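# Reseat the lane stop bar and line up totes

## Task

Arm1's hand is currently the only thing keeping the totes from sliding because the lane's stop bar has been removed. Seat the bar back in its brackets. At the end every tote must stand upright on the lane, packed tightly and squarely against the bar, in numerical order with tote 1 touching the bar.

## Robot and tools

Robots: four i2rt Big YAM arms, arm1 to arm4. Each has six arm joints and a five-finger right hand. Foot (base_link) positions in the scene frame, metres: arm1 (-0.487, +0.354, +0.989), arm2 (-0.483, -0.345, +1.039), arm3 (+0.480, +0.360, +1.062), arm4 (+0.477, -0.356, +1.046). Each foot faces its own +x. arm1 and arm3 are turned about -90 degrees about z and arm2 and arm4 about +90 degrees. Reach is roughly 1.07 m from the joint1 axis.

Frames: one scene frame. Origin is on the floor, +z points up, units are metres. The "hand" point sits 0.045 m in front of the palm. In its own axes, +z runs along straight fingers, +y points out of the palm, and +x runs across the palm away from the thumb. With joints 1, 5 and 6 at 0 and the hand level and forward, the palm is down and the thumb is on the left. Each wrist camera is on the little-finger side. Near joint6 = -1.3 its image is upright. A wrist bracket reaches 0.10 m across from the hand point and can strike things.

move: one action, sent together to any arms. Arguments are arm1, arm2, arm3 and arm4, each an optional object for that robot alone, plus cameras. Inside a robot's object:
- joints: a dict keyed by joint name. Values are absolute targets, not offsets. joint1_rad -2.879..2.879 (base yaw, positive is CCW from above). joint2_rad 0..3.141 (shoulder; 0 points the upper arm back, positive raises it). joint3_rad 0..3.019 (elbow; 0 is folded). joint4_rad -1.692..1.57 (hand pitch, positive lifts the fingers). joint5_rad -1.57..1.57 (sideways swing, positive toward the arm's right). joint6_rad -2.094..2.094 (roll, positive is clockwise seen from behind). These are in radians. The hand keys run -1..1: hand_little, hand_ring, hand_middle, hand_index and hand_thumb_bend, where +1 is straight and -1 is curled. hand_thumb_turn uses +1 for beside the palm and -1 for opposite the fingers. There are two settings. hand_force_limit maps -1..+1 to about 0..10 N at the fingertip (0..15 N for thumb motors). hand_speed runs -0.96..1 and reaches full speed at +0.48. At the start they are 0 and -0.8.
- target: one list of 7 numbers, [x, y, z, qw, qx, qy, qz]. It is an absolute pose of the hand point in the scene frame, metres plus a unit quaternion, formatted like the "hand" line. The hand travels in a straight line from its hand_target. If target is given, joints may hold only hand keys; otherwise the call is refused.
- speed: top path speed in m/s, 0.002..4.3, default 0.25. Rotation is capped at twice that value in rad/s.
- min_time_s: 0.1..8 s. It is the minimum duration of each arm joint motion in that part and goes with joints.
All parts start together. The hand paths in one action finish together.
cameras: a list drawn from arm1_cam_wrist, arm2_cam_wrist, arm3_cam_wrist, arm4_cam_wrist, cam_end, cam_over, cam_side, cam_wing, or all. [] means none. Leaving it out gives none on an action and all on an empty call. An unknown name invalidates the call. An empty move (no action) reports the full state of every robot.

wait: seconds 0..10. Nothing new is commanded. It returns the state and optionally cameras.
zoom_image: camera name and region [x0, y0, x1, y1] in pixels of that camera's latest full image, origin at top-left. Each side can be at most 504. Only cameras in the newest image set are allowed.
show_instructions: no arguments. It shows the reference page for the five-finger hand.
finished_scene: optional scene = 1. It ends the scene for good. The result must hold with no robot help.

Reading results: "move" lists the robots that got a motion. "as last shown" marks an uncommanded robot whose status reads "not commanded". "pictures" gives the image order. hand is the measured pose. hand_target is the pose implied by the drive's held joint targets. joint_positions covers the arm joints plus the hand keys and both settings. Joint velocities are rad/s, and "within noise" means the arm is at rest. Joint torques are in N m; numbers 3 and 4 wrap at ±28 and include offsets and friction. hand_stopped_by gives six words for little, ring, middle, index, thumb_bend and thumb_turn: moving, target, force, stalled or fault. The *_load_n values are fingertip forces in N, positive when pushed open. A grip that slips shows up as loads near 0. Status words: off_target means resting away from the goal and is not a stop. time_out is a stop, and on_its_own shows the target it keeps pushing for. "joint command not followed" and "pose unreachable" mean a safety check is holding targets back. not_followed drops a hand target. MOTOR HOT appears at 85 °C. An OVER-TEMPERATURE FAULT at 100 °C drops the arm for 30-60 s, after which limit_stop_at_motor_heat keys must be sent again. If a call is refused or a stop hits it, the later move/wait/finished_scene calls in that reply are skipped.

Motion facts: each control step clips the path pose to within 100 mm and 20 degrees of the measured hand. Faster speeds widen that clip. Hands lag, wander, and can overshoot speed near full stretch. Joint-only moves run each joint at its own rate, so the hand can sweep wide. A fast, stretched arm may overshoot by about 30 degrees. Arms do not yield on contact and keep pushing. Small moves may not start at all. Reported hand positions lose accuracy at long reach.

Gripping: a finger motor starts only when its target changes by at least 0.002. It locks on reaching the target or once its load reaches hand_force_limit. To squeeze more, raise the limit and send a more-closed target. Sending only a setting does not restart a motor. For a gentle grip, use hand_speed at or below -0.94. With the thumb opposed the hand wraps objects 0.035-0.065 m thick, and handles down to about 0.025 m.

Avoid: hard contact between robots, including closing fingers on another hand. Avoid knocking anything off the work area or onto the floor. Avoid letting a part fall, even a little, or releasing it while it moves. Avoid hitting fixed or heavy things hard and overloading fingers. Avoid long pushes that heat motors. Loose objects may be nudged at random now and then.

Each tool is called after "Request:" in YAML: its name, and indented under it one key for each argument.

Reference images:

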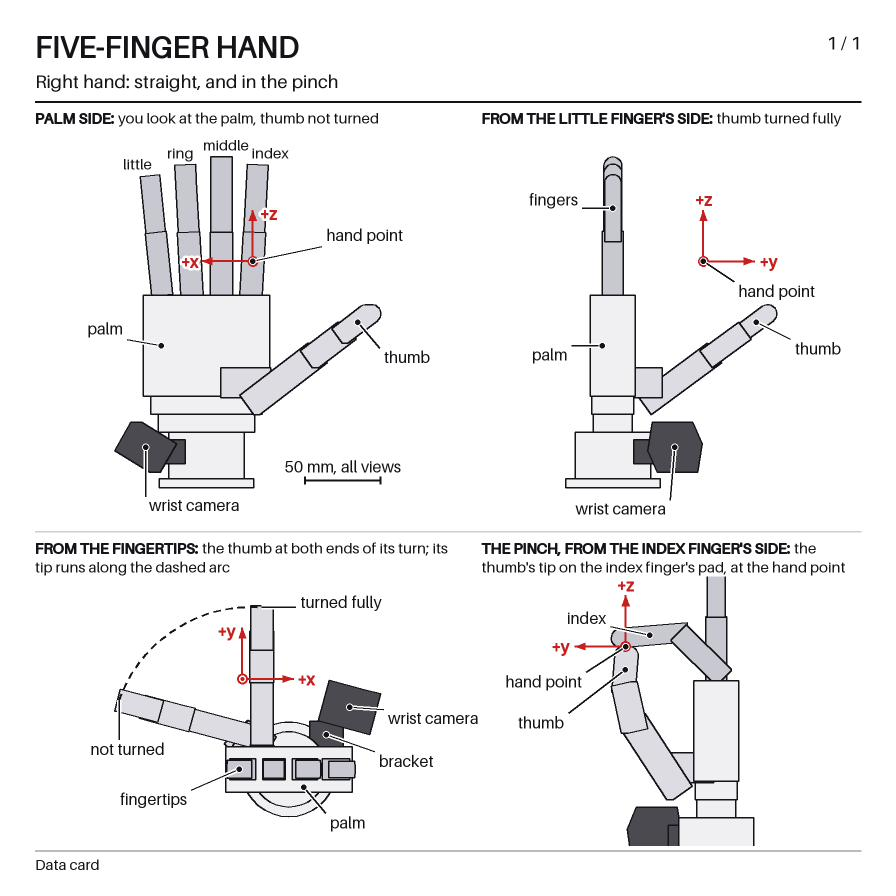

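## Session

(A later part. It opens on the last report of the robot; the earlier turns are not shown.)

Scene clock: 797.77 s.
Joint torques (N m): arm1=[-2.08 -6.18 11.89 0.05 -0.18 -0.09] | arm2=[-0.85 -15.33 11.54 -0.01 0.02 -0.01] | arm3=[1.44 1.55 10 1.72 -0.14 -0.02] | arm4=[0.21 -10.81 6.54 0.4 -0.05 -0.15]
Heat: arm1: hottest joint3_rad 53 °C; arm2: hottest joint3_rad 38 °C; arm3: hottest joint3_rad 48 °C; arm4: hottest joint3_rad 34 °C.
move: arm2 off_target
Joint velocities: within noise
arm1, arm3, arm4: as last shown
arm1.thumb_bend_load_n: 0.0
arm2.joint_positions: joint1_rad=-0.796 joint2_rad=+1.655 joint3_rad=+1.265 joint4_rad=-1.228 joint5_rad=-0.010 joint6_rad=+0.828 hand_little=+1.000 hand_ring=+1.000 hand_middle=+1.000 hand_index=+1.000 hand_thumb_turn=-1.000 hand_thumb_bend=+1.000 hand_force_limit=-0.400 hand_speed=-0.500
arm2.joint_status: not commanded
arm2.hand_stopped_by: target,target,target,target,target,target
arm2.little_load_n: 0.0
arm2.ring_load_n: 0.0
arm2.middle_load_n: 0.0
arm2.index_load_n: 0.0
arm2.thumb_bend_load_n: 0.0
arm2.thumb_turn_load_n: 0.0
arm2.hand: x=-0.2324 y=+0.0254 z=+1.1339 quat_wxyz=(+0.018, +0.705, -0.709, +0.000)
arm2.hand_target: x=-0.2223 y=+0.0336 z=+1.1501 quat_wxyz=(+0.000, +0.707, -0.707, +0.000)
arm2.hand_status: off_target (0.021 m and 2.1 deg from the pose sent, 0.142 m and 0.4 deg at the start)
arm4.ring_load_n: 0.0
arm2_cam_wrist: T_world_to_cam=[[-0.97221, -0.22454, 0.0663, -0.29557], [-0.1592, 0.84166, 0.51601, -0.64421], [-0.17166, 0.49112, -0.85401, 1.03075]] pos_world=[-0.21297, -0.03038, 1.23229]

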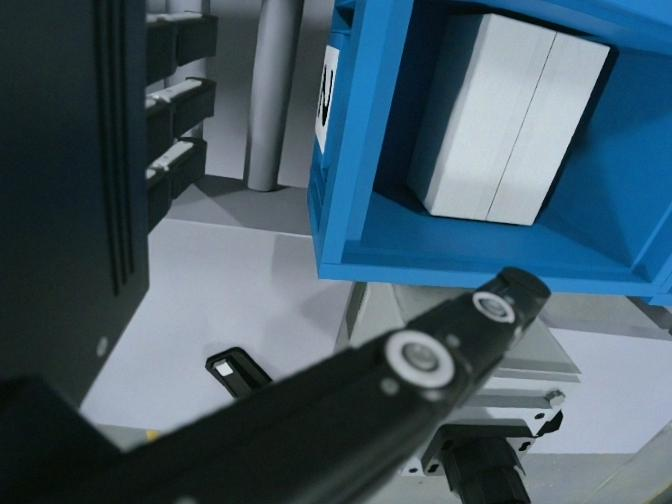

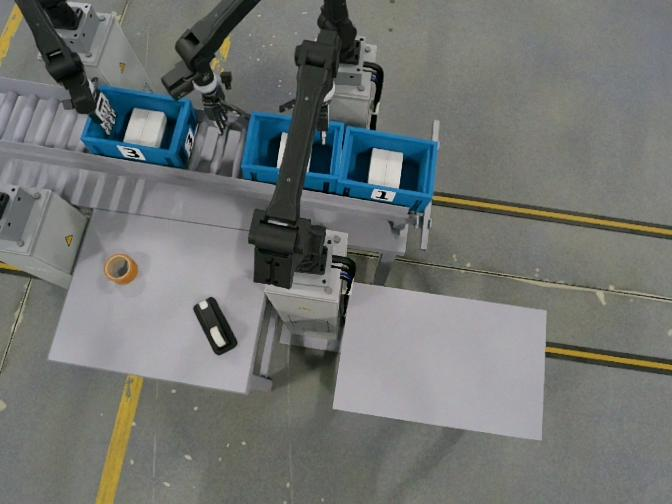

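Request:
move:
  arm2: {"target":[-0.33,-0.18,1.33,0,0.7071,-0.7071,0],"speed":0.2}
  arm1: {"target":[-0.62,0.08,1.33,0,0.6427,0.7659,0],"speed":0.2}
  arm4: {"target":[0.20,-0.031,1.036,0,0.7071,0.7071,0],"speed":0.05}
  cameras: ["cam_side","cam_over"]

Scene clock: 809.13 s.
Joint torques (N m): arm1=[-1.85 -6.83 12.59 0.16 0.03 -0.11] | arm2=[-1.03 -3.37 8.35 0.23 -0.1 -0.07] | arm3=[1.2 1.79 10.03 1.78 -0.14 -0.03] | arm4=[0.85 -9.88 10.92 -0.17 0 0.12]
Heat: arm1: hottest joint3_rad 54 °C; arm2: hottest joint3_rad 39 °C; arm3: hottest joint3_rad 48 °C; arm4: hottest joint3_rad 34 °C.
move: arm1 off_target; arm2 off_target; arm4 off_target
Joint velocities: within noise
arm1.joint_positions: joint1_rad=-0.720 joint2_rad=+1.090 joint3_rad=+1.339 joint4_rad=-1.683 joint5_rad=-0.045 joint6_rad=+0.710 hand_little=+1.000 hand_ring=+1.000 hand_middle=+1.000 hand_index=+1.000 hand_thumb_turn=-1.000 hand_thumb_bend=+1.000 hand_force_limit=-0.400 hand_speed=-0.500
arm1.joint_status: not commanded
arm1.hand_stopped_by: target,target,target,target,target,target
arm1.little_load_n: 0.0
arm1.ring_load_n: 0.0
arm1.middle_load_n: 0.0
arm1.index_load_n: 0.0
arm1.thumb_bend_load_n: -0.5
arm1.thumb_turn_load_n: 0.0
arm1.hand: x=-0.6120 y=+0.0839 z=+1.3138 quat_wxyz=(-0.018, -0.640, -0.765, +0.068)
arm1.hand_target: x=-0.6197 y=+0.0801 z=+1.3289 quat_wxyz=(-0.016, -0.639, -0.764, +0.084)
arm1.hand_status: off_target (0.019 m and 8.1 deg from the pose sent, 0.192 m and 4.3 deg at the start; a joint's target at an end of its range on 81 of 81 steps)
arm2.joint_positions: joint1_rad=-1.069 joint2_rad=+0.977 joint3_rad=+1.177 joint4_rad=-1.701 joint5_rad=-0.019 joint6_rad=+0.552 hand_little=+1.000 hand_ring=+1.000 hand_middle=+1.000 hand_index=+1.000 hand_thumb_turn=-1.000 hand_thumb_bend=+1.000 hand_force_limit=-0.400 hand_speed=-0.500
arm2.joint_status: not commanded
arm2.hand_stopped_by: target,target,target,target,target,target
arm2.little_load_n: 0.5
arm2.ring_load_n: 0.0
arm2.middle_load_n: 0.5
arm2.index_load_n: 0.0
arm2.thumb_bend_load_n: -0.5
arm2.thumb_turn_load_n: 0.0
arm2.hand: x=-0.3291 y=-0.1769 z=+1.3309 quat_wxyz=(-0.042, +0.707, -0.706, +0.004)
arm2.hand_target: x=-0.3296 y=-0.1797 z=+1.3291 quat_wxyz=(-0.035, +0.709, -0.705, +0.001)
arm2.hand_status: off_target (0.003 m and 4.9 deg from the pose sent, 0.300 m and 2.1 deg at the start; a joint's target at an end of its range on 28 of 81 steps)
arm3: as last shown
arm4.joint_positions: joint1_rad=+0.737 joint2_rad=+1.804 joint3_rad=+1.147 joint4_rad=-0.936 joint5_rad=-0.007 joint6_rad=-0.822 hand_little=+1.000 hand_ring=+1.000 hand_middle=+1.000 hand_index=+1.000 hand_thumb_turn=+1.000 hand_thumb_bend=+1.000 hand_force_limit=+0.000 hand_speed=-0.800
arm4.joint_status: not commanded
arm4.hand_stopped_by: target,target,target,target,target,target
arm4.little_load_n: 0.0
arm4.ring_load_n: 0.0
arm4.middle_load_n: 0.0
arm4.index_load_n: 0.0
arm4.thumb_bend_load_n: 0.0
arm4.thumb_turn_load_n: 0.0
arm4.hand: x=+0.2129 y=-0.0434 z=+1.0299 quat_wxyz=(+0.010, +0.705, +0.709, -0.002)
arm4.hand_target: x=+0.2003 y=-0.0314 z=+1.0362 quat_wxyz=(+0.000, +0.707, +0.707, +0.000)
arm4.hand_status: off_target (0.019 m and 1.2 deg from the pose sent, 0.088 m and 0.9 deg at the start)
pictures: cam_over, cam_side

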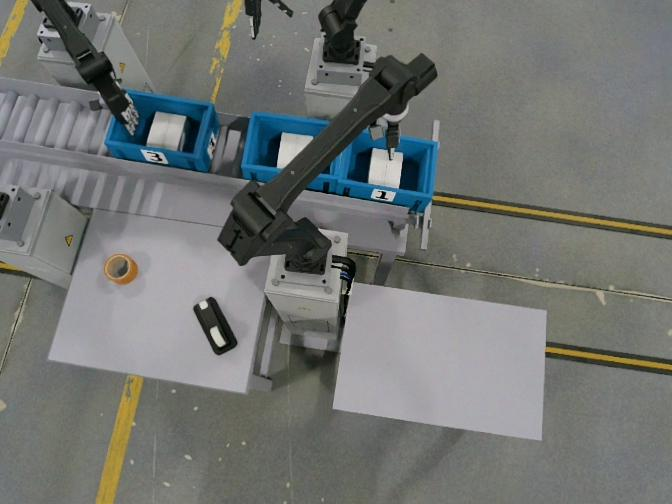

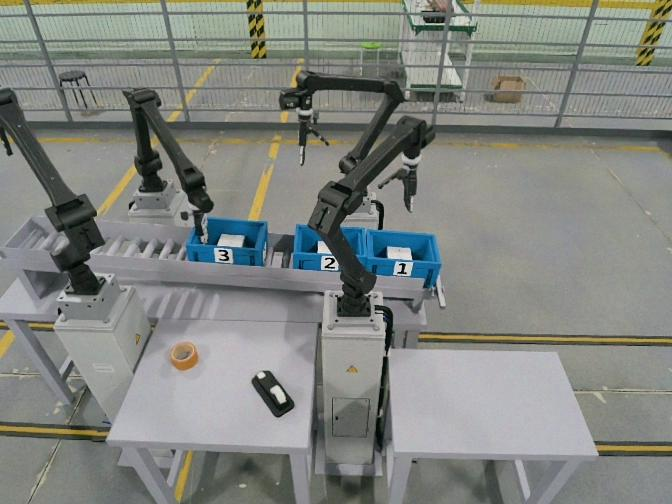

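Request:
move:
  arm4: {"target":[0.14,-0.031,1.034,0,0.7071,0.7071,0],"speed":0.05}
  cameras: ["cam_side","cam_over"]

Request:
move:
  arm4: {"target":[0.105,-0.031,1.032,0,0.7071,0.7071,0],"speed":0.03}
  cameras: ["cam_side","cam_over"]

Scene clock: 811.83 s.
Joint torques (N m): arm1=[-1.79 -6.77 12.6 0.14 0.03 -0.09] | arm2=[-0.91 -3.49 8.42 0.32 -0.11 -0.05] | arm3=[1.2 1.79 10.03 1.85 -0.13 -0.03] | arm4=[0.79 -11.69 11.37 -0.1 -0.03 0.09]
Heat: arm1: hottest joint3_rad 54 °C; arm2: hottest joint3_rad 39 °C; arm3: hottest joint3_rad 48 °C; arm4: hottest joint3_rad 35 °C.
move: arm4 off_target
Joint velocities: within noise
arm1, arm2, arm3: as last shown
arm1.joint_positions: joint1_rad=-0.720 joint2_rad=+1.090 joint3_rad=+1.339 joint4_rad=-1.683 joint5_rad=-0.045 joint6_rad=+0.709 hand_little=+1.000 hand_ring=+1.000 hand_middle=+1.000 hand_index=+1.000 hand_thumb_turn=-1.000 hand_thumb_bend=+1.000 hand_force_limit=-0.400 hand_speed=-0.500
arm1.thumb_bend_load_n: 0.0
arm1.hand: x=-0.6120 y=+0.0839 z=+1.3138 quat_wxyz=(-0.018, -0.639, -0.766, +0.068)
arm2.joint_positions: joint1_rad=-1.069 joint2_rad=+0.977 joint3_rad=+1.177 joint4_rad=-1.701 joint5_rad=-0.019 joint6_rad=+0.551 hand_little=+1.000 hand_ring=+1.000 hand_middle=+1.000 hand_index=+1.000 hand_thumb_turn=-1.000 hand_thumb_bend=+1.000 hand_force_limit=-0.400 hand_speed=-0.500
arm2.little_load_n: 0.0
arm2.middle_load_n: 0.0
arm2.hand: x=-0.3291 y=-0.1770 z=+1.3309 quat_wxyz=(-0.042, +0.707, -0.706, +0.004)
arm4.joint_positions: joint1_rad=+0.817 joint2_rad=+1.899 joint3_rad=+1.290 joint4_rad=-0.981 joint5_rad=-0.007 joint6_rad=-0.741 hand_little=+1.000 hand_ring=+1.000 hand_middle=+1.000 hand_index=+1.000 hand_thumb_turn=+1.000 hand_thumb_bend=+1.000 hand_force_limit=+0.000 hand_speed=-0.800
arm4.joint_status: not commanded
arm4.hand_stopped_by: target,target,target,target,target,target
arm4.little_load_n: 0.0
arm4.ring_load_n: 0.0
arm4.middle_load_n: 0.0
arm4.index_load_n: 0.0
arm4.thumb_bend_load_n: -0.5
arm4.thumb_turn_load_n: 0.0
arm4.hand: x=+0.1538 y=-0.0409 z=+1.0283 quat_wxyz=(+0.009, +0.706, +0.709, -0.001)
arm4.hand_target: x=+0.1404 y=-0.0313 z=+1.0342 quat_wxyz=(+0.000, +0.707, +0.707, +0.000)
arm4.hand_status: off_target (0.018 m and 1.1 deg from the pose sent, 0.074 m and 1.2 deg at the start)
pictures: cam_over, cam_side

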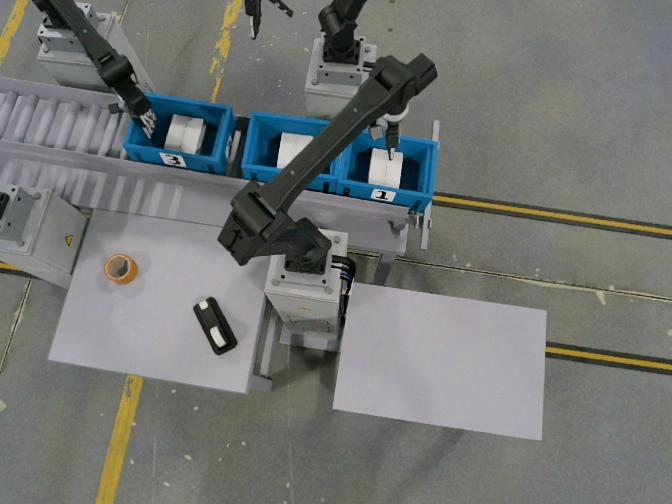

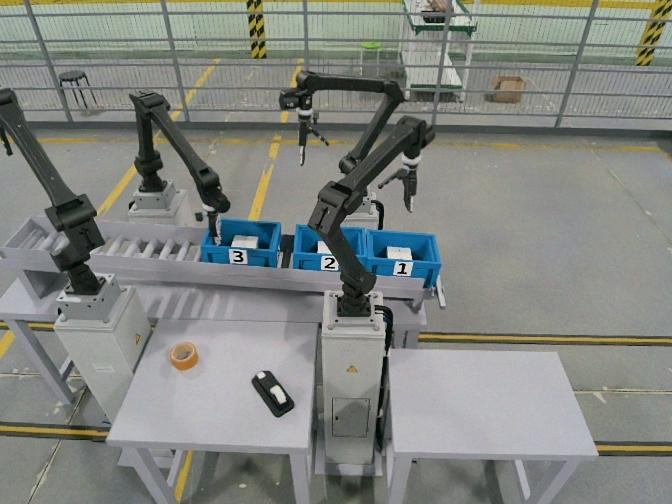

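Scene clock: 813.50 s.
Joint torques (N m): arm1=[-1.79 -6.83 12.59 0.14 0.03 -0.09] | arm2=[-1.2 -3.31 8.32 0.23 -0.09 -0.08] | arm3=[1.2 1.26 10.09 1.78 -0.13 -0.03] | arm4=[1.79 -12.81 11.59 -0.06 0.02 0.15]
Heat: arm1: hottest joint3_rad 54 °C; arm2: hottest joint3_rad 39 °C; arm3: hottest joint3_rad 48 °C; arm4: hottest joint3_rad 35 °C.
move: arm4 off_target
Joint velocities: within noise
arm1, arm2, arm3: as last shown
arm2.middle_load_n: -0.5
arm2.thumb_bend_load_n: 0.0
arm4.joint_positions: joint1_rad=+0.857 joint2_rad=+1.959 joint3_rad=+1.381 joint4_rad=-1.014 joint5_rad=-0.007 joint6_rad=-0.699 hand_little=+1.000 hand_ring=+1.000 hand_middle=+1.000 hand_index=+1.000 hand_thumb_turn=+1.000 hand_thumb_bend=+1.000 hand_force_limit=+0.000 hand_speed=-0.800
arm4.joint_status: not commanded
arm4.hand_stopped_by: target,target,target,target,target,target
arm4.little_load_n: 0.0
arm4.ring_load_n: 0.0
arm4.middle_load_n: 0.0
arm4.index_load_n: 0.0
arm4.thumb_bend_load_n: 0.0
arm4.thumb_turn_load_n: 0.0
arm4.hand: x=+0.1201 y=-0.0401 z=+1.0265 quat_wxyz=(+0.010, +0.706, +0.708, -0.001)
arm4.hand_target: x=+0.1053 y=-0.0314 z=+1.0322 quat_wxyz=(+0.000, +0.707, +0.707, +0.000)
arm4.hand_status: off_target (0.018 m and 1.2 deg from the pose sent, 0.050 m and 1.1 deg at the start)
pictures: cam_over, cam_side

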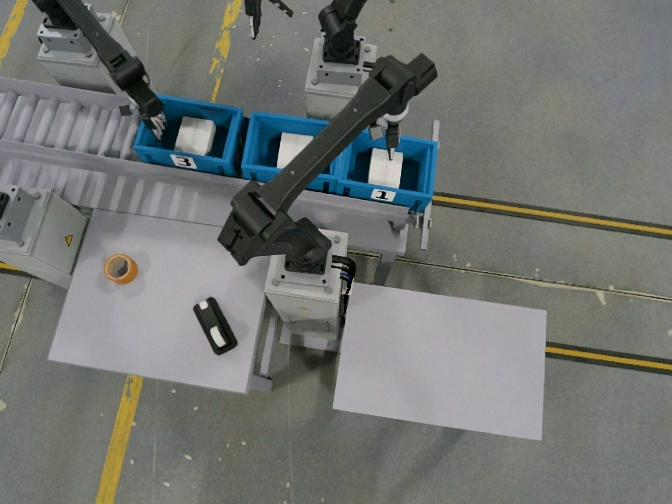

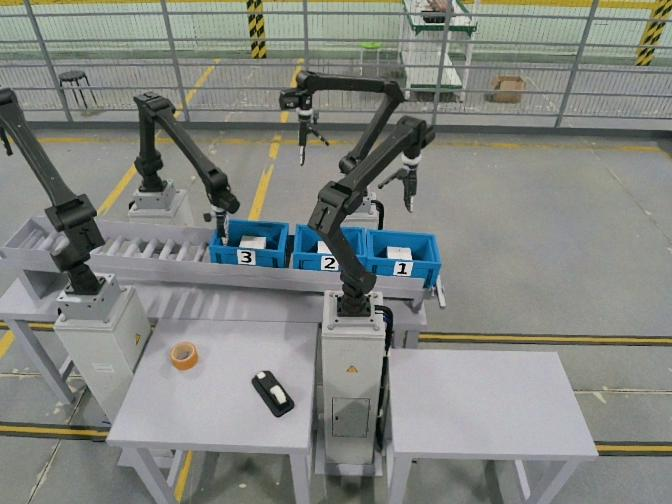

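Small remaining gap; ease the rest slowly.

Request:
move:
  arm4: {"target":[0.092,-0.031,1.031,0,0.7071,0.7071,0],"speed":0.02}

Request:
move:
  arm4: {"target":[0.080,-0.031,1.031,0,0.7071,0.7071,0],"speed":0.02}
  cameras: ["cam_over"]

Request:
zoom_image:
  camera: "cam_over"
  region: [120, 80, 340, 210]

Scene clock: 815.57 s.
Joint torques (N m): arm1=[-1.85 -6.77 12.59 0.16 0.03 -0.09] | arm2=[-1.2 -3.08 8.43 0.23 -0.1 -0.07] | arm3=[1.32 1.67 9.98 1.68 -0.11 -0.03] | arm4=[0.62 -12.28 11.51 -0.1 0.01 0.06]
Heat: arm1: hottest joint3_rad 54 °C; arm2: hottest joint3_rad 39 °C; arm3: hottest joint3_rad 48 °C; arm4: hottest joint3_rad 35 °C.
move: arm4 off_target
Joint velocities: within noise
arm1, arm2, arm3: as last shown
arm2.middle_load_n: 0.0
arm4.joint_positions: joint1_rad=+0.872 joint2_rad=+1.982 joint3_rad=+1.417 joint4_rad=-1.027 joint5_rad=-0.007 joint6_rad=-0.684 hand_little=+1.000 hand_ring=+1.000 hand_middle=+1.000 hand_index=+1.000 hand_thumb_turn=+1.000 hand_thumb_bend=+1.000 hand_force_limit=+0.000 hand_speed=-0.800
arm4.joint_status: not commanded
arm4.hand_stopped_by: target,target,target,target,target,target
arm4.little_load_n: 0.0
arm4.ring_load_n: 0.0
arm4.middle_load_n: 0.0
arm4.index_load_n: 0.0
arm4.thumb_bend_load_n: 0.0
arm4.thumb_turn_load_n: 0.0
arm4.hand: x=+0.1069 y=-0.0398 z=+1.0259 quat_wxyz=(+0.010, +0.706, +0.708, +0.000)
arm4.hand_target: x=+0.0924 y=-0.0312 z=+1.0312 quat_wxyz=(-0.001, +0.707, +0.707, +0.000)
arm4.hand_status: off_target (0.018 m and 1.1 deg from the pose sent, 0.030 m and 1.2 deg at the start)
pictures: none

Scene clock: 816.73 s.
Joint torques (N m): arm1=[-1.79 -6.77 12.6 0.14 0.04 -0.09] | arm2=[-0.56 -3.55 8.27 0.29 -0.09 -0.06] | arm3=[0.97 1.55 10.04 1.77 -0.13 -0.04] | arm4=[0.79 -12.92 11.82 -0.08 0.01 0.09]
Heat: arm1: hottest joint3_rad 54 °C; arm2: hottest joint3_rad 39 °C; arm3: hottest joint3_rad 48 °C; arm4: hottest joint3_rad 36 °C.
move: arm4 off_target
Joint velocities: within noise
arm1, arm2, arm3: as last shown
arm1.ring_load_n: 0.5
arm4.joint_positions: joint1_rad=+0.885 joint2_rad=+2.003 joint3_rad=+1.452 joint4_rad=-1.041 joint5_rad=-0.007 joint6_rad=-0.671 hand_little=+1.000 hand_ring=+1.000 hand_middle=+1.000 hand_index=+1.000 hand_thumb_turn=+1.000 hand_thumb_bend=+1.000 hand_force_limit=+0.000 hand_speed=-0.800
arm4.joint_status: not commanded
arm4.hand_stopped_by: target,target,target,target,target,target
arm4.little_load_n: 0.0
arm4.ring_load_n: 0.0
arm4.middle_load_n: 0.0
arm4.index_load_n: 0.0
arm4.thumb_bend_load_n: 0.0
arm4.thumb_turn_load_n: 0.0
arm4.hand: x=+0.0952 y=-0.0397 z=+1.0255 quat_wxyz=(+0.010, +0.706, +0.708, +0.000)
arm4.hand_target: x=+0.0805 y=-0.0313 z=+1.0312 quat_wxyz=(+0.000, +0.707, +0.707, +0.000)
arm4.hand_status: off_target (0.018 m and 1.2 deg from the pose sent, 0.029 m and 1.1 deg at the start)

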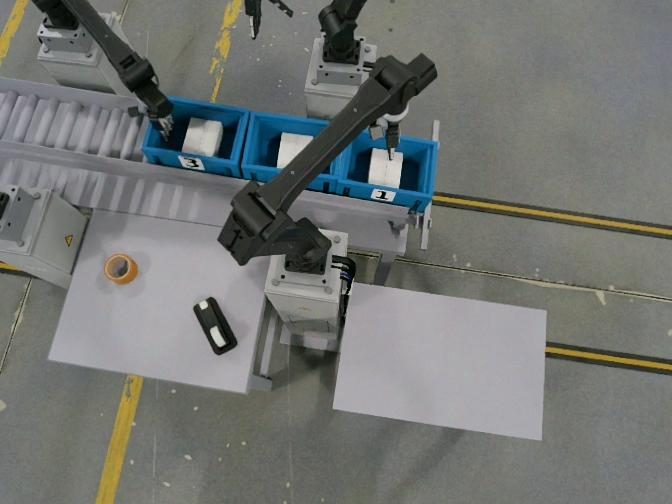

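Scaled by 2.291 from the camera's image (finer frame: 960x720).

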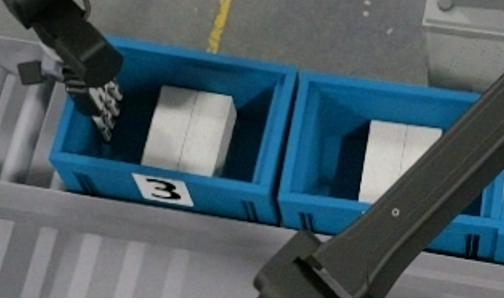

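Request:
move:
  arm4: {"target":[0.070,-0.031,1.031,0,0.7071,0.7071,0],"speed":0.02}

Request:
move:
  arm4: {"target":[0.060,-0.031,1.031,0,0.7071,0.7071,0],"speed":0.02}
  cameras: ["cam_over","arm4_cam_wrist"]

Request:
zoom_image:
  camera: "cam_over"
  region: [120, 80, 340, 210]

Scene clock: 818.67 s.
Joint torques (N m): arm1=[-1.79 -6.77 12.59 0.14 0.03 -0.09] | arm2=[-1.03 -3.25 8.5 0.31 -0.1 -0.09] | arm3=[1.49 1.44 9.96 1.72 -0.12 -0.03] | arm4=[1.38 -13.45 11.89 0.01 -0.04 0.08]
Heat: arm1: hottest joint3_rad 55 °C; arm2: hottest joint3_rad 39 °C; arm3: hottest joint3_rad 48 °C; arm4: hottest joint3_rad 36 °C.
move: arm4 off_target
Joint velocities: within noise
arm1, arm2, arm3: as last shown
arm1.ring_load_n: 0.0
arm4.joint_positions: joint1_rad=+0.894 joint2_rad=+2.021 joint3_rad=+1.480 joint4_rad=-1.055 joint5_rad=-0.007 joint6_rad=-0.662 hand_little=+1.000 hand_ring=+1.000 hand_middle=+1.000 hand_index=+1.000 hand_thumb_turn=+1.000 hand_thumb_bend=+1.000 hand_force_limit=+0.000 hand_speed=-0.800
arm4.joint_status: not commanded
arm4.hand_stopped_by: target,target,target,target,target,target
arm4.little_load_n: 0.0
arm4.ring_load_n: 0.0
arm4.middle_load_n: 0.0
arm4.index_load_n: 0.0
arm4.thumb_bend_load_n: 0.0
arm4.thumb_turn_load_n: 0.0
arm4.hand: x=+0.0867 y=-0.0394 z=+1.0256 quat_wxyz=(+0.012, +0.706, +0.708, +0.000)
arm4.hand_target: x=+0.0705 y=-0.0314 z=+1.0314 quat_wxyz=(+0.000, +0.707, +0.707, +0.000)
arm4.hand_status: off_target (0.019 m and 1.3 deg from the pose sent, 0.027 m and 1.2 deg at the start)
pictures: none

Scene clock: 819.67 s.
Joint torques (N m): arm1=[-1.79 -6.77 12.6 0.14 0.03 -0.09] | arm2=[-1.08 -3.37 8.34 0.28 -0.09 -0.06] | arm3=[1.38 1.44 10 1.81 -0.12 -0.02] | arm4=[1.26 -13.45 12.21 0.1 -0.01 0.12]
Heat: arm1: hottest joint3_rad 55 °C; arm2: hottest joint3_rad 39 °C; arm3: hottest joint3_rad 48 °C; arm4: hottest joint3_rad 36 °C.
move: arm4 off_target
Joint velocities: within noise
arm1, arm2: as last shown
arm2.index_load_n: 0.5
arm3.joint_positions: joint1_rad=+0.859 joint2_rad=+0.647 joint3_rad=+1.405 joint4_rad=-1.258 joint5_rad=-0.253 joint6_rad=-1.430 hand_little=+1.000 hand_ring=+1.000 hand_middle=+1.000 hand_index=+1.000 hand_thumb_turn=+1.000 hand_thumb_bend=+1.000 hand_force_limit=+0.000 hand_speed=-0.800
arm3.joint_status: not commanded
arm3.hand_stopped_by: target,target,target,target,target,target
arm3.little_load_n: 0.0
arm3.ring_load_n: 0.0
arm3.middle_load_n: 0.0
arm3.index_load_n: 0.0
arm3.thumb_bend_load_n: 0.0
arm3.thumb_turn_load_n: 0.0
arm3.hand: x=+0.6672 y=+0.1753 z=+1.5705 quat_wxyz=(+0.036, +0.799, -0.304, +0.517)
arm3.hand_target: x=+0.6666 y=+0.1756 z=+1.5831 quat_wxyz=(+0.041, +0.793, -0.300, +0.528)
arm3.hand_status: not commanded
arm4.joint_positions: joint1_rad=+0.901 joint2_rad=+2.038 joint3_rad=+1.508 joint4_rad=-1.069 joint5_rad=-0.007 joint6_rad=-0.654 hand_little=+1.000 hand_ring=+1.000 hand_middle=+1.000 hand_index=+1.000 hand_thumb_turn=+1.000 hand_thumb_bend=+1.000 hand_force_limit=+0.000 hand_speed=-0.800
arm4.joint_status: not commanded
arm4.hand_stopped_by: target,target,target,target,target,target
arm4.little_load_n: 0.0
arm4.ring_load_n: 0.0
arm4.middle_load_n: 0.0
arm4.index_load_n: 0.0
arm4.thumb_bend_load_n: 0.0
arm4.thumb_turn_load_n: 0.0
arm4.hand: x=+0.0791 y=-0.0388 z=+1.0252 quat_wxyz=(+0.014, +0.706, +0.708, +0.000)
arm4.hand_target: x=+0.0605 y=-0.0314 z=+1.0314 quat_wxyz=(-0.001, +0.707, +0.707, +0.000)
arm4.hand_status: off_target (0.021 m and 1.6 deg from the pose sent, 0.029 m and 1.4 deg at the start)
pictures: arm4_cam_wrist, cam_over
arm4_cam_wrist: T_world_to_cam=[[0.95527, 0.29406, -0.03149, -0.03289], [0.2697, -0.82252, 0.50073, -0.56303], [0.12134, -0.48682, -0.86503, 0.97481]] pos_world=[0.06499, 0.02113, 1.12413]

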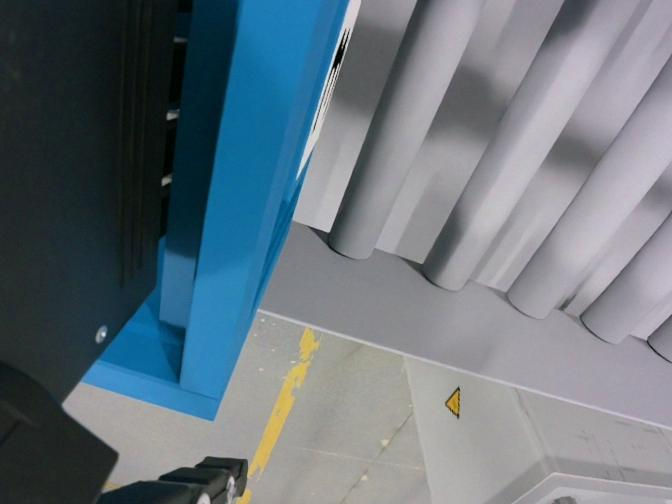

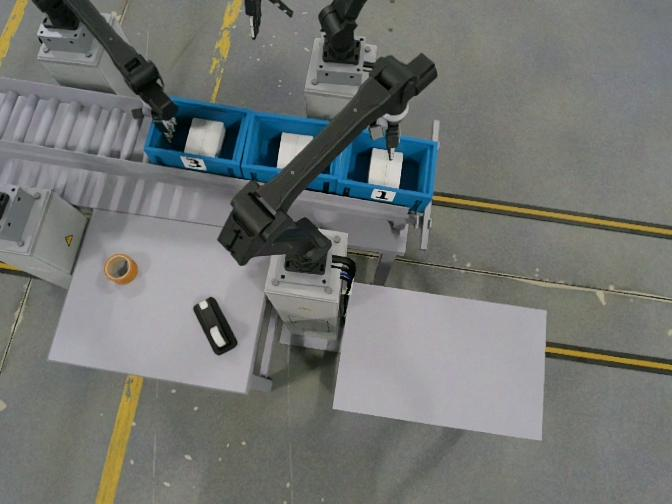

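Scaled by 2.291 from the camera's image (finer frame: 960x720).

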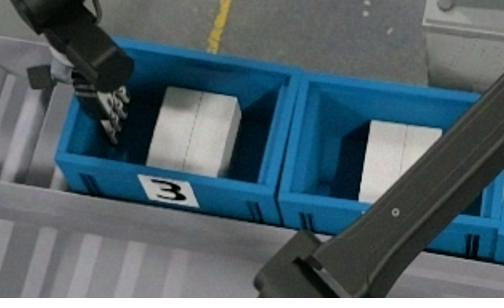

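Request:
move:
  arm4: {"target":[0.048,-0.031,1.034,0,0.7071,0.7071,0],"speed":0.02}
  cameras: ["cam_over","arm4_cam_wrist"]

Request:
zoom_image:
  camera: "cam_over"
  region: [120, 80, 340, 210]

Scene clock: 821.37 s.
Joint torques (N m): arm1=[-1.85 -6.83 12.6 0.16 0.03 -0.09] | arm2=[-1.14 -3.49 8.35 0.35 -0.11 -0.07] | arm3=[1.14 1.44 9.98 1.76 -0.12 -0.03] | arm4=[1.55 -13.27 12.11 -0.05 -0.01 0.12]
Heat: arm1: hottest joint3_rad 55 °C; arm2: hottest joint3_rad 38 °C; arm3: hottest joint3_rad 48 °C; arm4: hottest joint3_rad 37 °C.
move: arm4 off_target
Joint velocities: within noise
arm1, arm2, arm3: as last shown
arm1.middle_load_n: -0.5
arm1.thumb_bend_load_n: -0.5
arm2.index_load_n: 0.0
arm2.thumb_bend_load_n: -0.5
arm4.joint_positions: joint1_rad=+0.913 joint2_rad=+2.057 joint3_rad=+1.549 joint4_rad=-1.091 joint5_rad=-0.007 joint6_rad=-0.642 hand_little=+1.000 hand_ring=+1.000 hand_middle=+1.000 hand_index=+1.000 hand_thumb_turn=+1.000 hand_thumb_bend=+1.000 hand_force_limit=+0.000 hand_speed=-0.800
arm4.joint_status: not commanded
arm4.hand_stopped_by: target,target,target,target,target,target
arm4.little_load_n: 0.0
arm4.ring_load_n: 0.0
arm4.middle_load_n: 0.0
arm4.index_load_n: 0.0
arm4.thumb_bend_load_n: 0.0
arm4.thumb_turn_load_n: 0.0
arm4.hand: x=+0.0671 y=-0.0386 z=+1.0281 quat_wxyz=(+0.014, +0.706, +0.708, +0.001)
arm4.hand_target: x=+0.0485 y=-0.0316 z=+1.0343 quat_wxyz=(+0.000, +0.707, +0.707, +0.000)
arm4.hand_status: off_target (0.021 m and 1.6 deg from the pose sent, 0.033 m and 1.6 deg at the start)
pictures: arm4_cam_wrist, cam_over
arm4_cam_wrist: T_world_to_cam=[[0.95518, 0.29441, -0.0309, -0.02197], [0.26971, -0.82246, 0.50082, -0.56116], [0.12203, -0.4867, -0.865, 0.97881]] pos_world=[0.05288, 0.02133, 1.12704]

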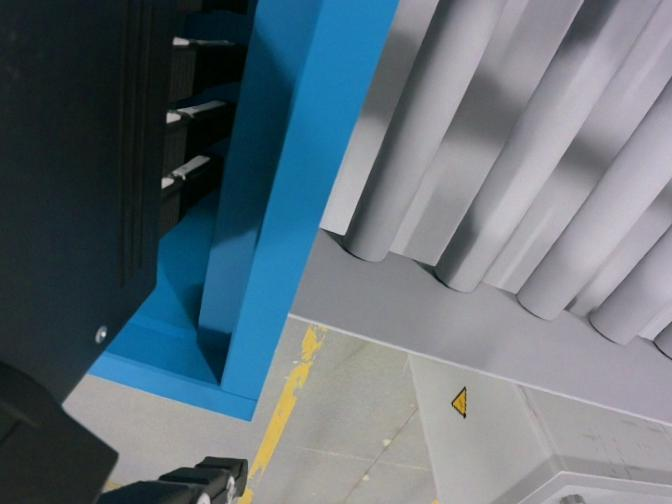

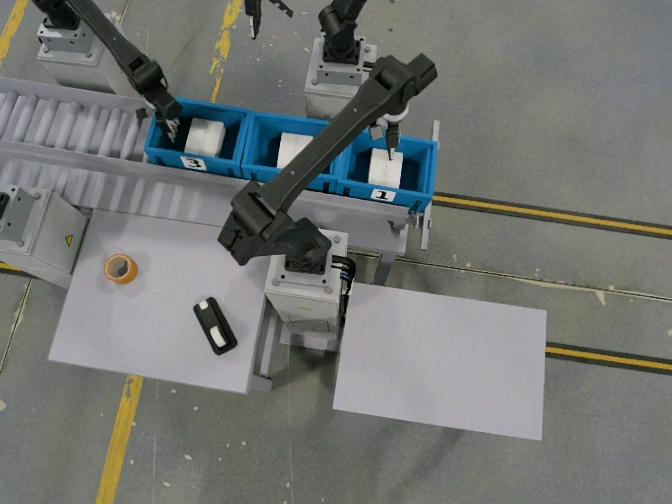

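Scaled by 2.291 from the camera's image (finer frame: 960x720).

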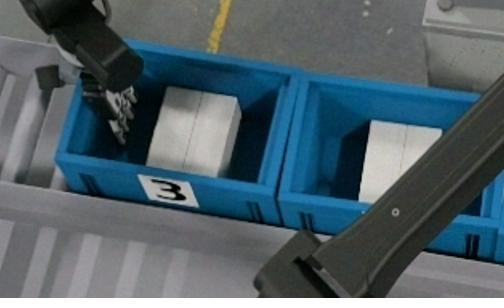

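Request:
move:
  arm4: {"target":[0.055,-0.033,1.22,0,0.7071,0.7071,0],"speed":0.15}

Request:
move:
  arm4: {"target":[0.35,-0.15,1.36,0,0.7071,0.7071,0],"speed":0.25}
  arm1: {"target":[-0.62,0.16,1.33,0,0.6427,0.7659,0],"speed":0.15}
  cameras: ["all"]

Scene clock: 824.33 s.
Joint torques (N m): arm1=[-1.79 -6.83 12.59 0.16 0.03 -0.09] | arm2=[-0.85 -3.19 8.29 0.27 -0.11 -0.07] | arm3=[1.14 1.49 9.95 1.81 -0.13 -0.04] | arm4=[0.97 -15.44 13.27 0.02 -0.02 0.1]
Heat: arm1: hottest joint3_rad 55 °C; arm2: hottest joint3_rad 38 °C; arm3: hottest joint3_rad 48 °C; arm4: hottest joint3_rad 38 °C.
move: arm4 off_target
Joint velocities: within noise
arm1.joint_positions: joint1_rad=-0.720 joint2_rad=+1.090 joint3_rad=+1.339 joint4_rad=-1.683 joint5_rad=-0.045 joint6_rad=+0.709 hand_little=+1.000 hand_ring=+1.000 hand_middle=+1.000 hand_index=+1.000 hand_thumb_turn=-1.000 hand_thumb_bend=+1.000 hand_force_limit=-0.400 hand_speed=-0.500
arm1.joint_status: not commanded
arm1.hand_stopped_by: target,target,target,target,target,target
arm1.little_load_n: 0.0
arm1.ring_load_n: 0.0
arm1.middle_load_n: 0.0
arm1.index_load_n: 0.0
arm1.thumb_bend_load_n: 0.0
arm1.thumb_turn_load_n: 0.0
arm1.hand: x=-0.6120 y=+0.0839 z=+1.3138 quat_wxyz=(-0.018, -0.639, -0.766, +0.068)
arm1.hand_target: x=-0.6197 y=+0.0801 z=+1.3289 quat_wxyz=(-0.016, -0.639, -0.764, +0.084)
arm1.hand_status: not commanded
arm2.joint_positions: joint1_rad=-1.069 joint2_rad=+0.977 joint3_rad=+1.177 joint4_rad=-1.701 joint5_rad=-0.019 joint6_rad=+0.551 hand_little=+1.000 hand_ring=+1.000 hand_middle=+1.000 hand_index=+1.000 hand_thumb_turn=-1.000 hand_thumb_bend=+1.000 hand_force_limit=-0.400 hand_speed=-0.500
arm2.joint_status: not commanded
arm2.hand_stopped_by: target,target,target,target,target,target
arm2.little_load_n: 0.0
arm2.ring_load_n: 0.0
arm2.middle_load_n: 0.0
arm2.index_load_n: 0.0
arm2.thumb_bend_load_n: 0.0
arm2.thumb_turn_load_n: -0.5
arm2.hand: x=-0.3291 y=-0.1770 z=+1.3309 quat_wxyz=(-0.042, +0.707, -0.706, +0.004)
arm2.hand_target: x=-0.3296 y=-0.1797 z=+1.3291 quat_wxyz=(-0.035, +0.709, -0.705, +0.001)
arm2.hand_status: not commanded
arm3: as last shown
arm3.little_load_n: 0.5
arm4.joint_positions: joint1_rad=+0.913 joint2_rad=+1.932 joint3_rad=+1.812 joint4_rad=-1.508 joint5_rad=-0.007 joint6_rad=-0.641 hand_little=+1.000 hand_ring=+1.000 hand_middle=+1.000 hand_index=+1.000 hand_thumb_turn=+1.000 hand_thumb_bend=+1.000 hand_force_limit=+0.000 hand_speed=-0.800
arm4.joint_status: not commanded
arm4.hand_stopped_by: target,target,target,target,target,target
arm4.little_load_n: 0.0
arm4.ring_load_n: 0.0
arm4.middle_load_n: 0.0
arm4.index_load_n: 0.0
arm4.thumb_bend_load_n: 0.0
arm4.thumb_turn_load_n: 0.0
arm4.hand: x=+0.0682 y=-0.0404 z=+1.1974 quat_wxyz=(+0.029, +0.706, +0.707, +0.003)
arm4.hand_target: x=+0.0559 y=-0.0338 z=+1.2200 quat_wxyz=(+0.000, +0.707, +0.707, +0.000)
arm4.hand_status: off_target (0.027 m and 3.3 deg from the pose sent, 0.192 m and 1.6 deg at the start)
pictures: none

Scene clock: 826.57 s.
Joint torques (N m): arm1=[-1.96 -4.6 8.28 0.35 0.04 -0.11] | arm2=[-1.03 -3.19 8.27 0.29 -0.08 -0.05] | arm3=[1.32 1.49 9.95 1.85 -0.12 -0.05] | arm4=[-0.09 -3.02 8.53 0.28 -0.03 -0.11]
Heat: arm1: hottest joint3_rad 55 °C; arm2: hottest joint3_rad 38 °C; arm3: hottest joint3_rad 48 °C; arm4: hottest joint3_rad 38 °C.
move: arm1 off_target; arm4 off_target
Joint velocities: within noise
arm1.joint_positions: joint1_rad=-0.920 joint2_rad=+0.909 joint3_rad=+1.277 joint4_rad=-1.683 joint5_rad=-0.056 joint6_rad=+0.503 hand_little=+1.000 hand_ring=+1.000 hand_middle=+1.000 hand_index=+1.000 hand_thumb_turn=-1.000 hand_thumb_bend=+1.000 hand_force_limit=-0.400 hand_speed=-0.500
arm1.joint_status: not commanded
arm1.hand_stopped_by: target,target,target,target,target,target
arm1.little_load_n: 0.0
arm1.ring_load_n: 0.0
arm1.middle_load_n: 0.0
arm1.index_load_n: 0.0
arm1.thumb_bend_load_n: 0.0
arm1.thumb_turn_load_n: 0.0
arm1.hand: x=-0.6201 y=+0.1549 z=+1.3312 quat_wxyz=(+0.002, -0.631, -0.764, +0.130)
arm1.hand_target: x=-0.6203 y=+0.1595 z=+1.3290 quat_wxyz=(+0.004, -0.633, -0.764, +0.125)
arm1.hand_status: off_target (0.005 m and 15.0 deg from the pose sent, 0.078 m and 8.1 deg at the start; a joint's target at an end of its range on 67 of 67 steps)
arm2, arm3: as last shown
arm2.thumb_turn_load_n: 0.0
arm3.little_load_n: -0.5
arm4.joint_positions: joint1_rad=+0.657 joint2_rad=+1.049 joint3_rad=+1.311 joint4_rad=-1.674 joint5_rad=+0.006 joint6_rad=-0.887 hand_little=+1.000 hand_ring=+1.000 hand_middle=+1.000 hand_index=+1.000 hand_thumb_turn=+1.000 hand_thumb_bend=+1.000 hand_force_limit=+0.000 hand_speed=-0.800
arm4.joint_status: not commanded
arm4.hand_stopped_by: target,target,target,target,target,target
arm4.little_load_n: 0.0
arm4.ring_load_n: 0.0
arm4.middle_load_n: 0.0
arm4.index_load_n: 0.0
arm4.thumb_bend_load_n: 0.0
arm4.thumb_turn_load_n: 0.0
arm4.hand: x=+0.3471 y=-0.1506 z=+1.3639 quat_wxyz=(-0.079, +0.708, +0.701, +0.013)
arm4.hand_target: x=+0.3497 y=-0.1497 z=+1.3590 quat_wxyz=(-0.068, +0.707, +0.704, +0.014)
arm4.hand_status: off_target (0.005 m and 9.3 deg from the pose sent, 0.343 m and 3.3 deg at the start; a joint's target at an end of its range on 32 of 67 steps)
pictures: arm1_cam_wrist, arm2_cam_wrist, arm3_cam_wrist, arm4_cam_wrist, cam_end, cam_over, cam_side, cam_wing
arm1_cam_wrist: T_world_to_cam=[[0.88561, 0.42157, -0.19486, 0.73617], [0.44706, -0.66018, 0.60358, -0.42395], [0.12581, -0.62165, -0.77312, 1.31849]] pos_world=[-0.62831, 0.22941, 1.41869]
arm2_cam_wrist: T_world_to_cam=[[-0.97211, -0.2312, -0.03927, -0.30878], [-0.2124, 0.79702, 0.56537, -0.68213], [-0.09942, 0.55795, -0.8239, 1.27727]] pos_world=[-0.31807, -0.24038, 1.42588]
arm4_cam_wrist: T_world_to_cam=[[0.95113, 0.29353, -0.09581, -0.15633], [0.30844, -0.88884, 0.33887, -0.69946], [0.01431, -0.35186, -0.93594, 1.33502]] pos_world=[0.34534, -0.10608, 1.47155]

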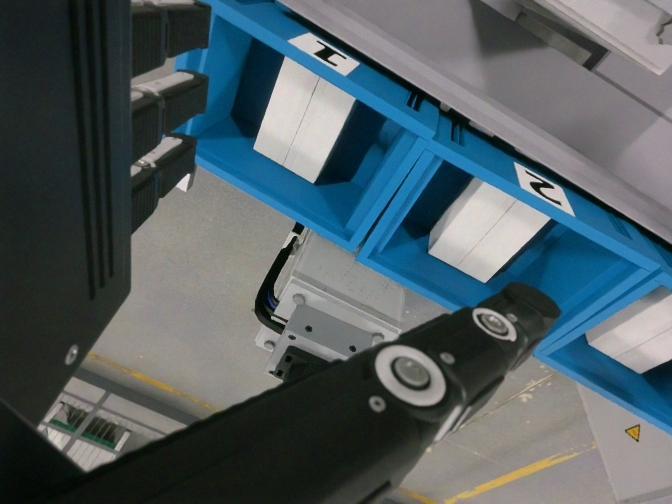

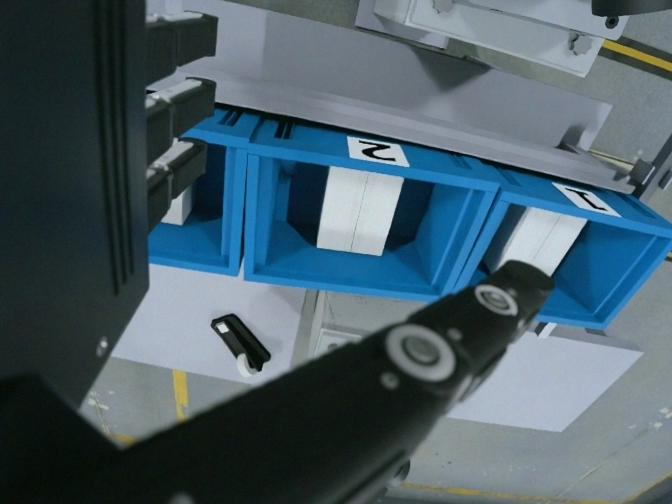

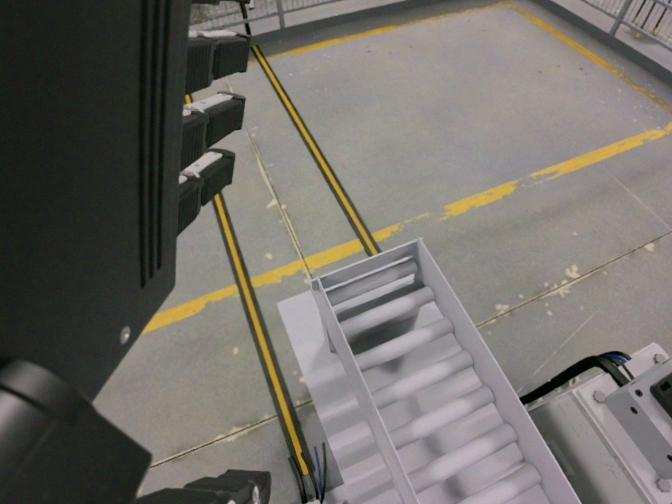

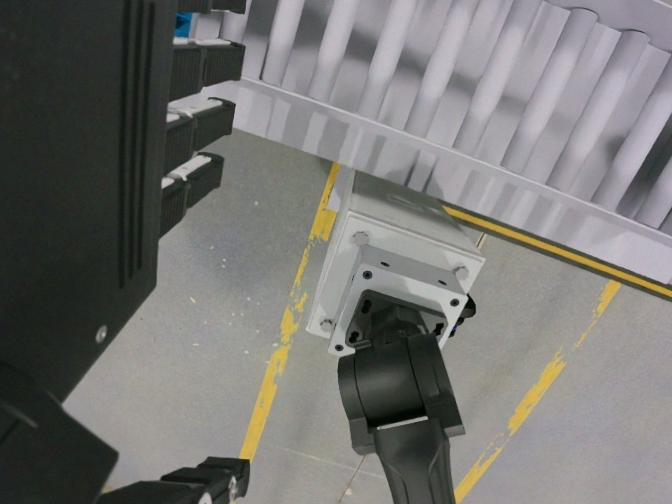

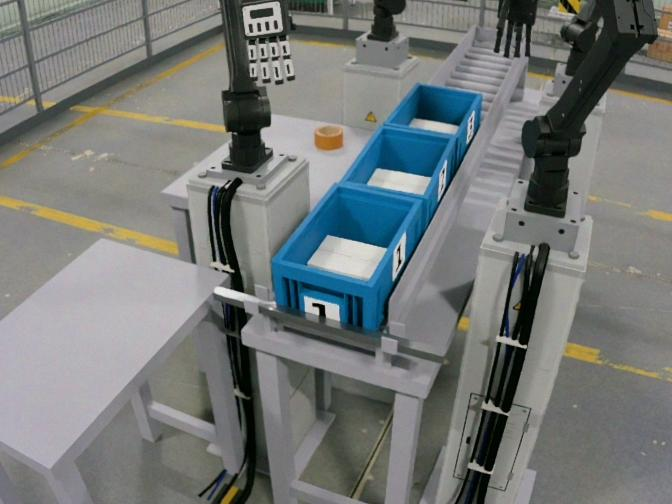

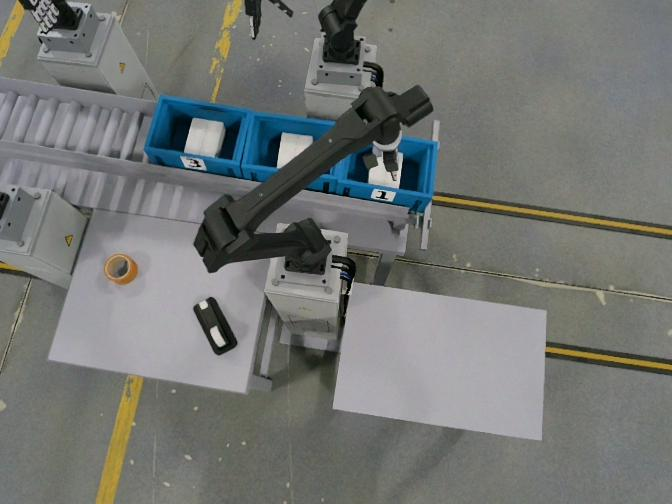

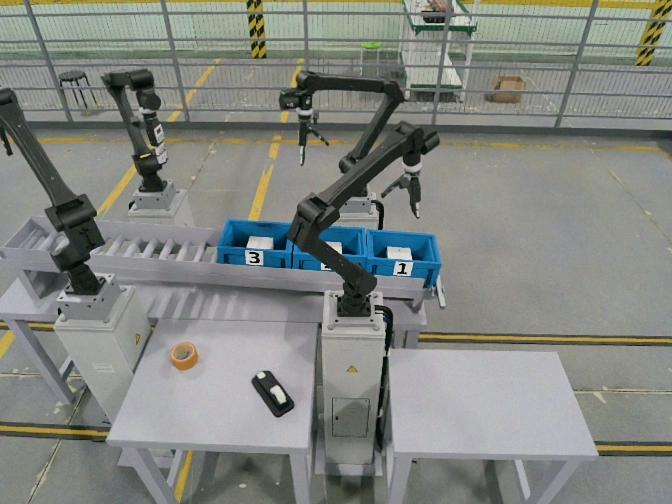

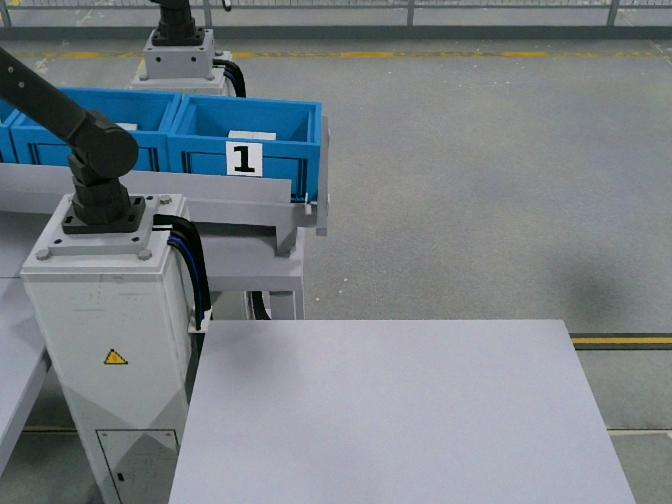

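Request:
zoom_image:
  camera: "arm1_cam_wrist"
  region: [300, 80, 672, 400]

Request:
zoom_image:
  camera: "arm2_cam_wrist"
  region: [180, 100, 560, 320]

Request:
zoom_image:
  camera: "cam_wing"
  region: [120, 70, 360, 250]

Request:
zoom_image:
  camera: "cam_end"
  region: [250, 70, 510, 350]

Scaled by 1.355 from the camera's image (finer frame: 960x720).

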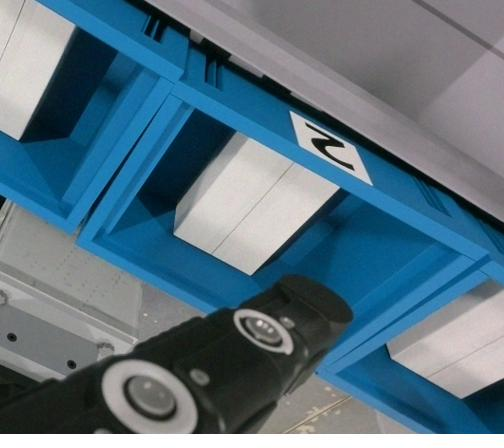

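Scaled by 1.326 from the camera's image (finer frame: 960x720).

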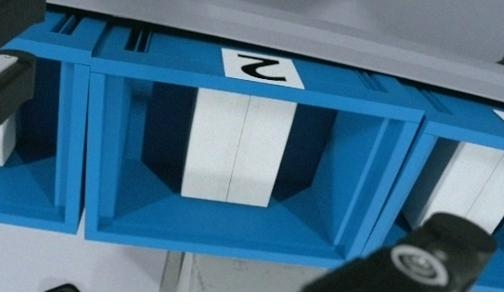

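Scaled by 2.100 from the camera's image (finer frame: 960x720).

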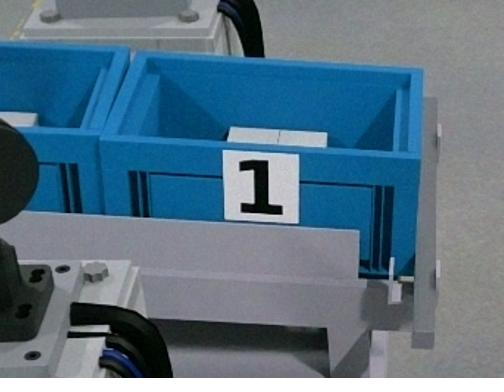

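Scaled by 1.800 from the camera's image (finer frame: 960x720).

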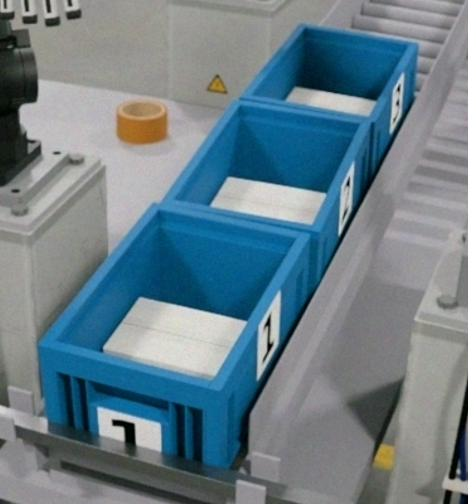

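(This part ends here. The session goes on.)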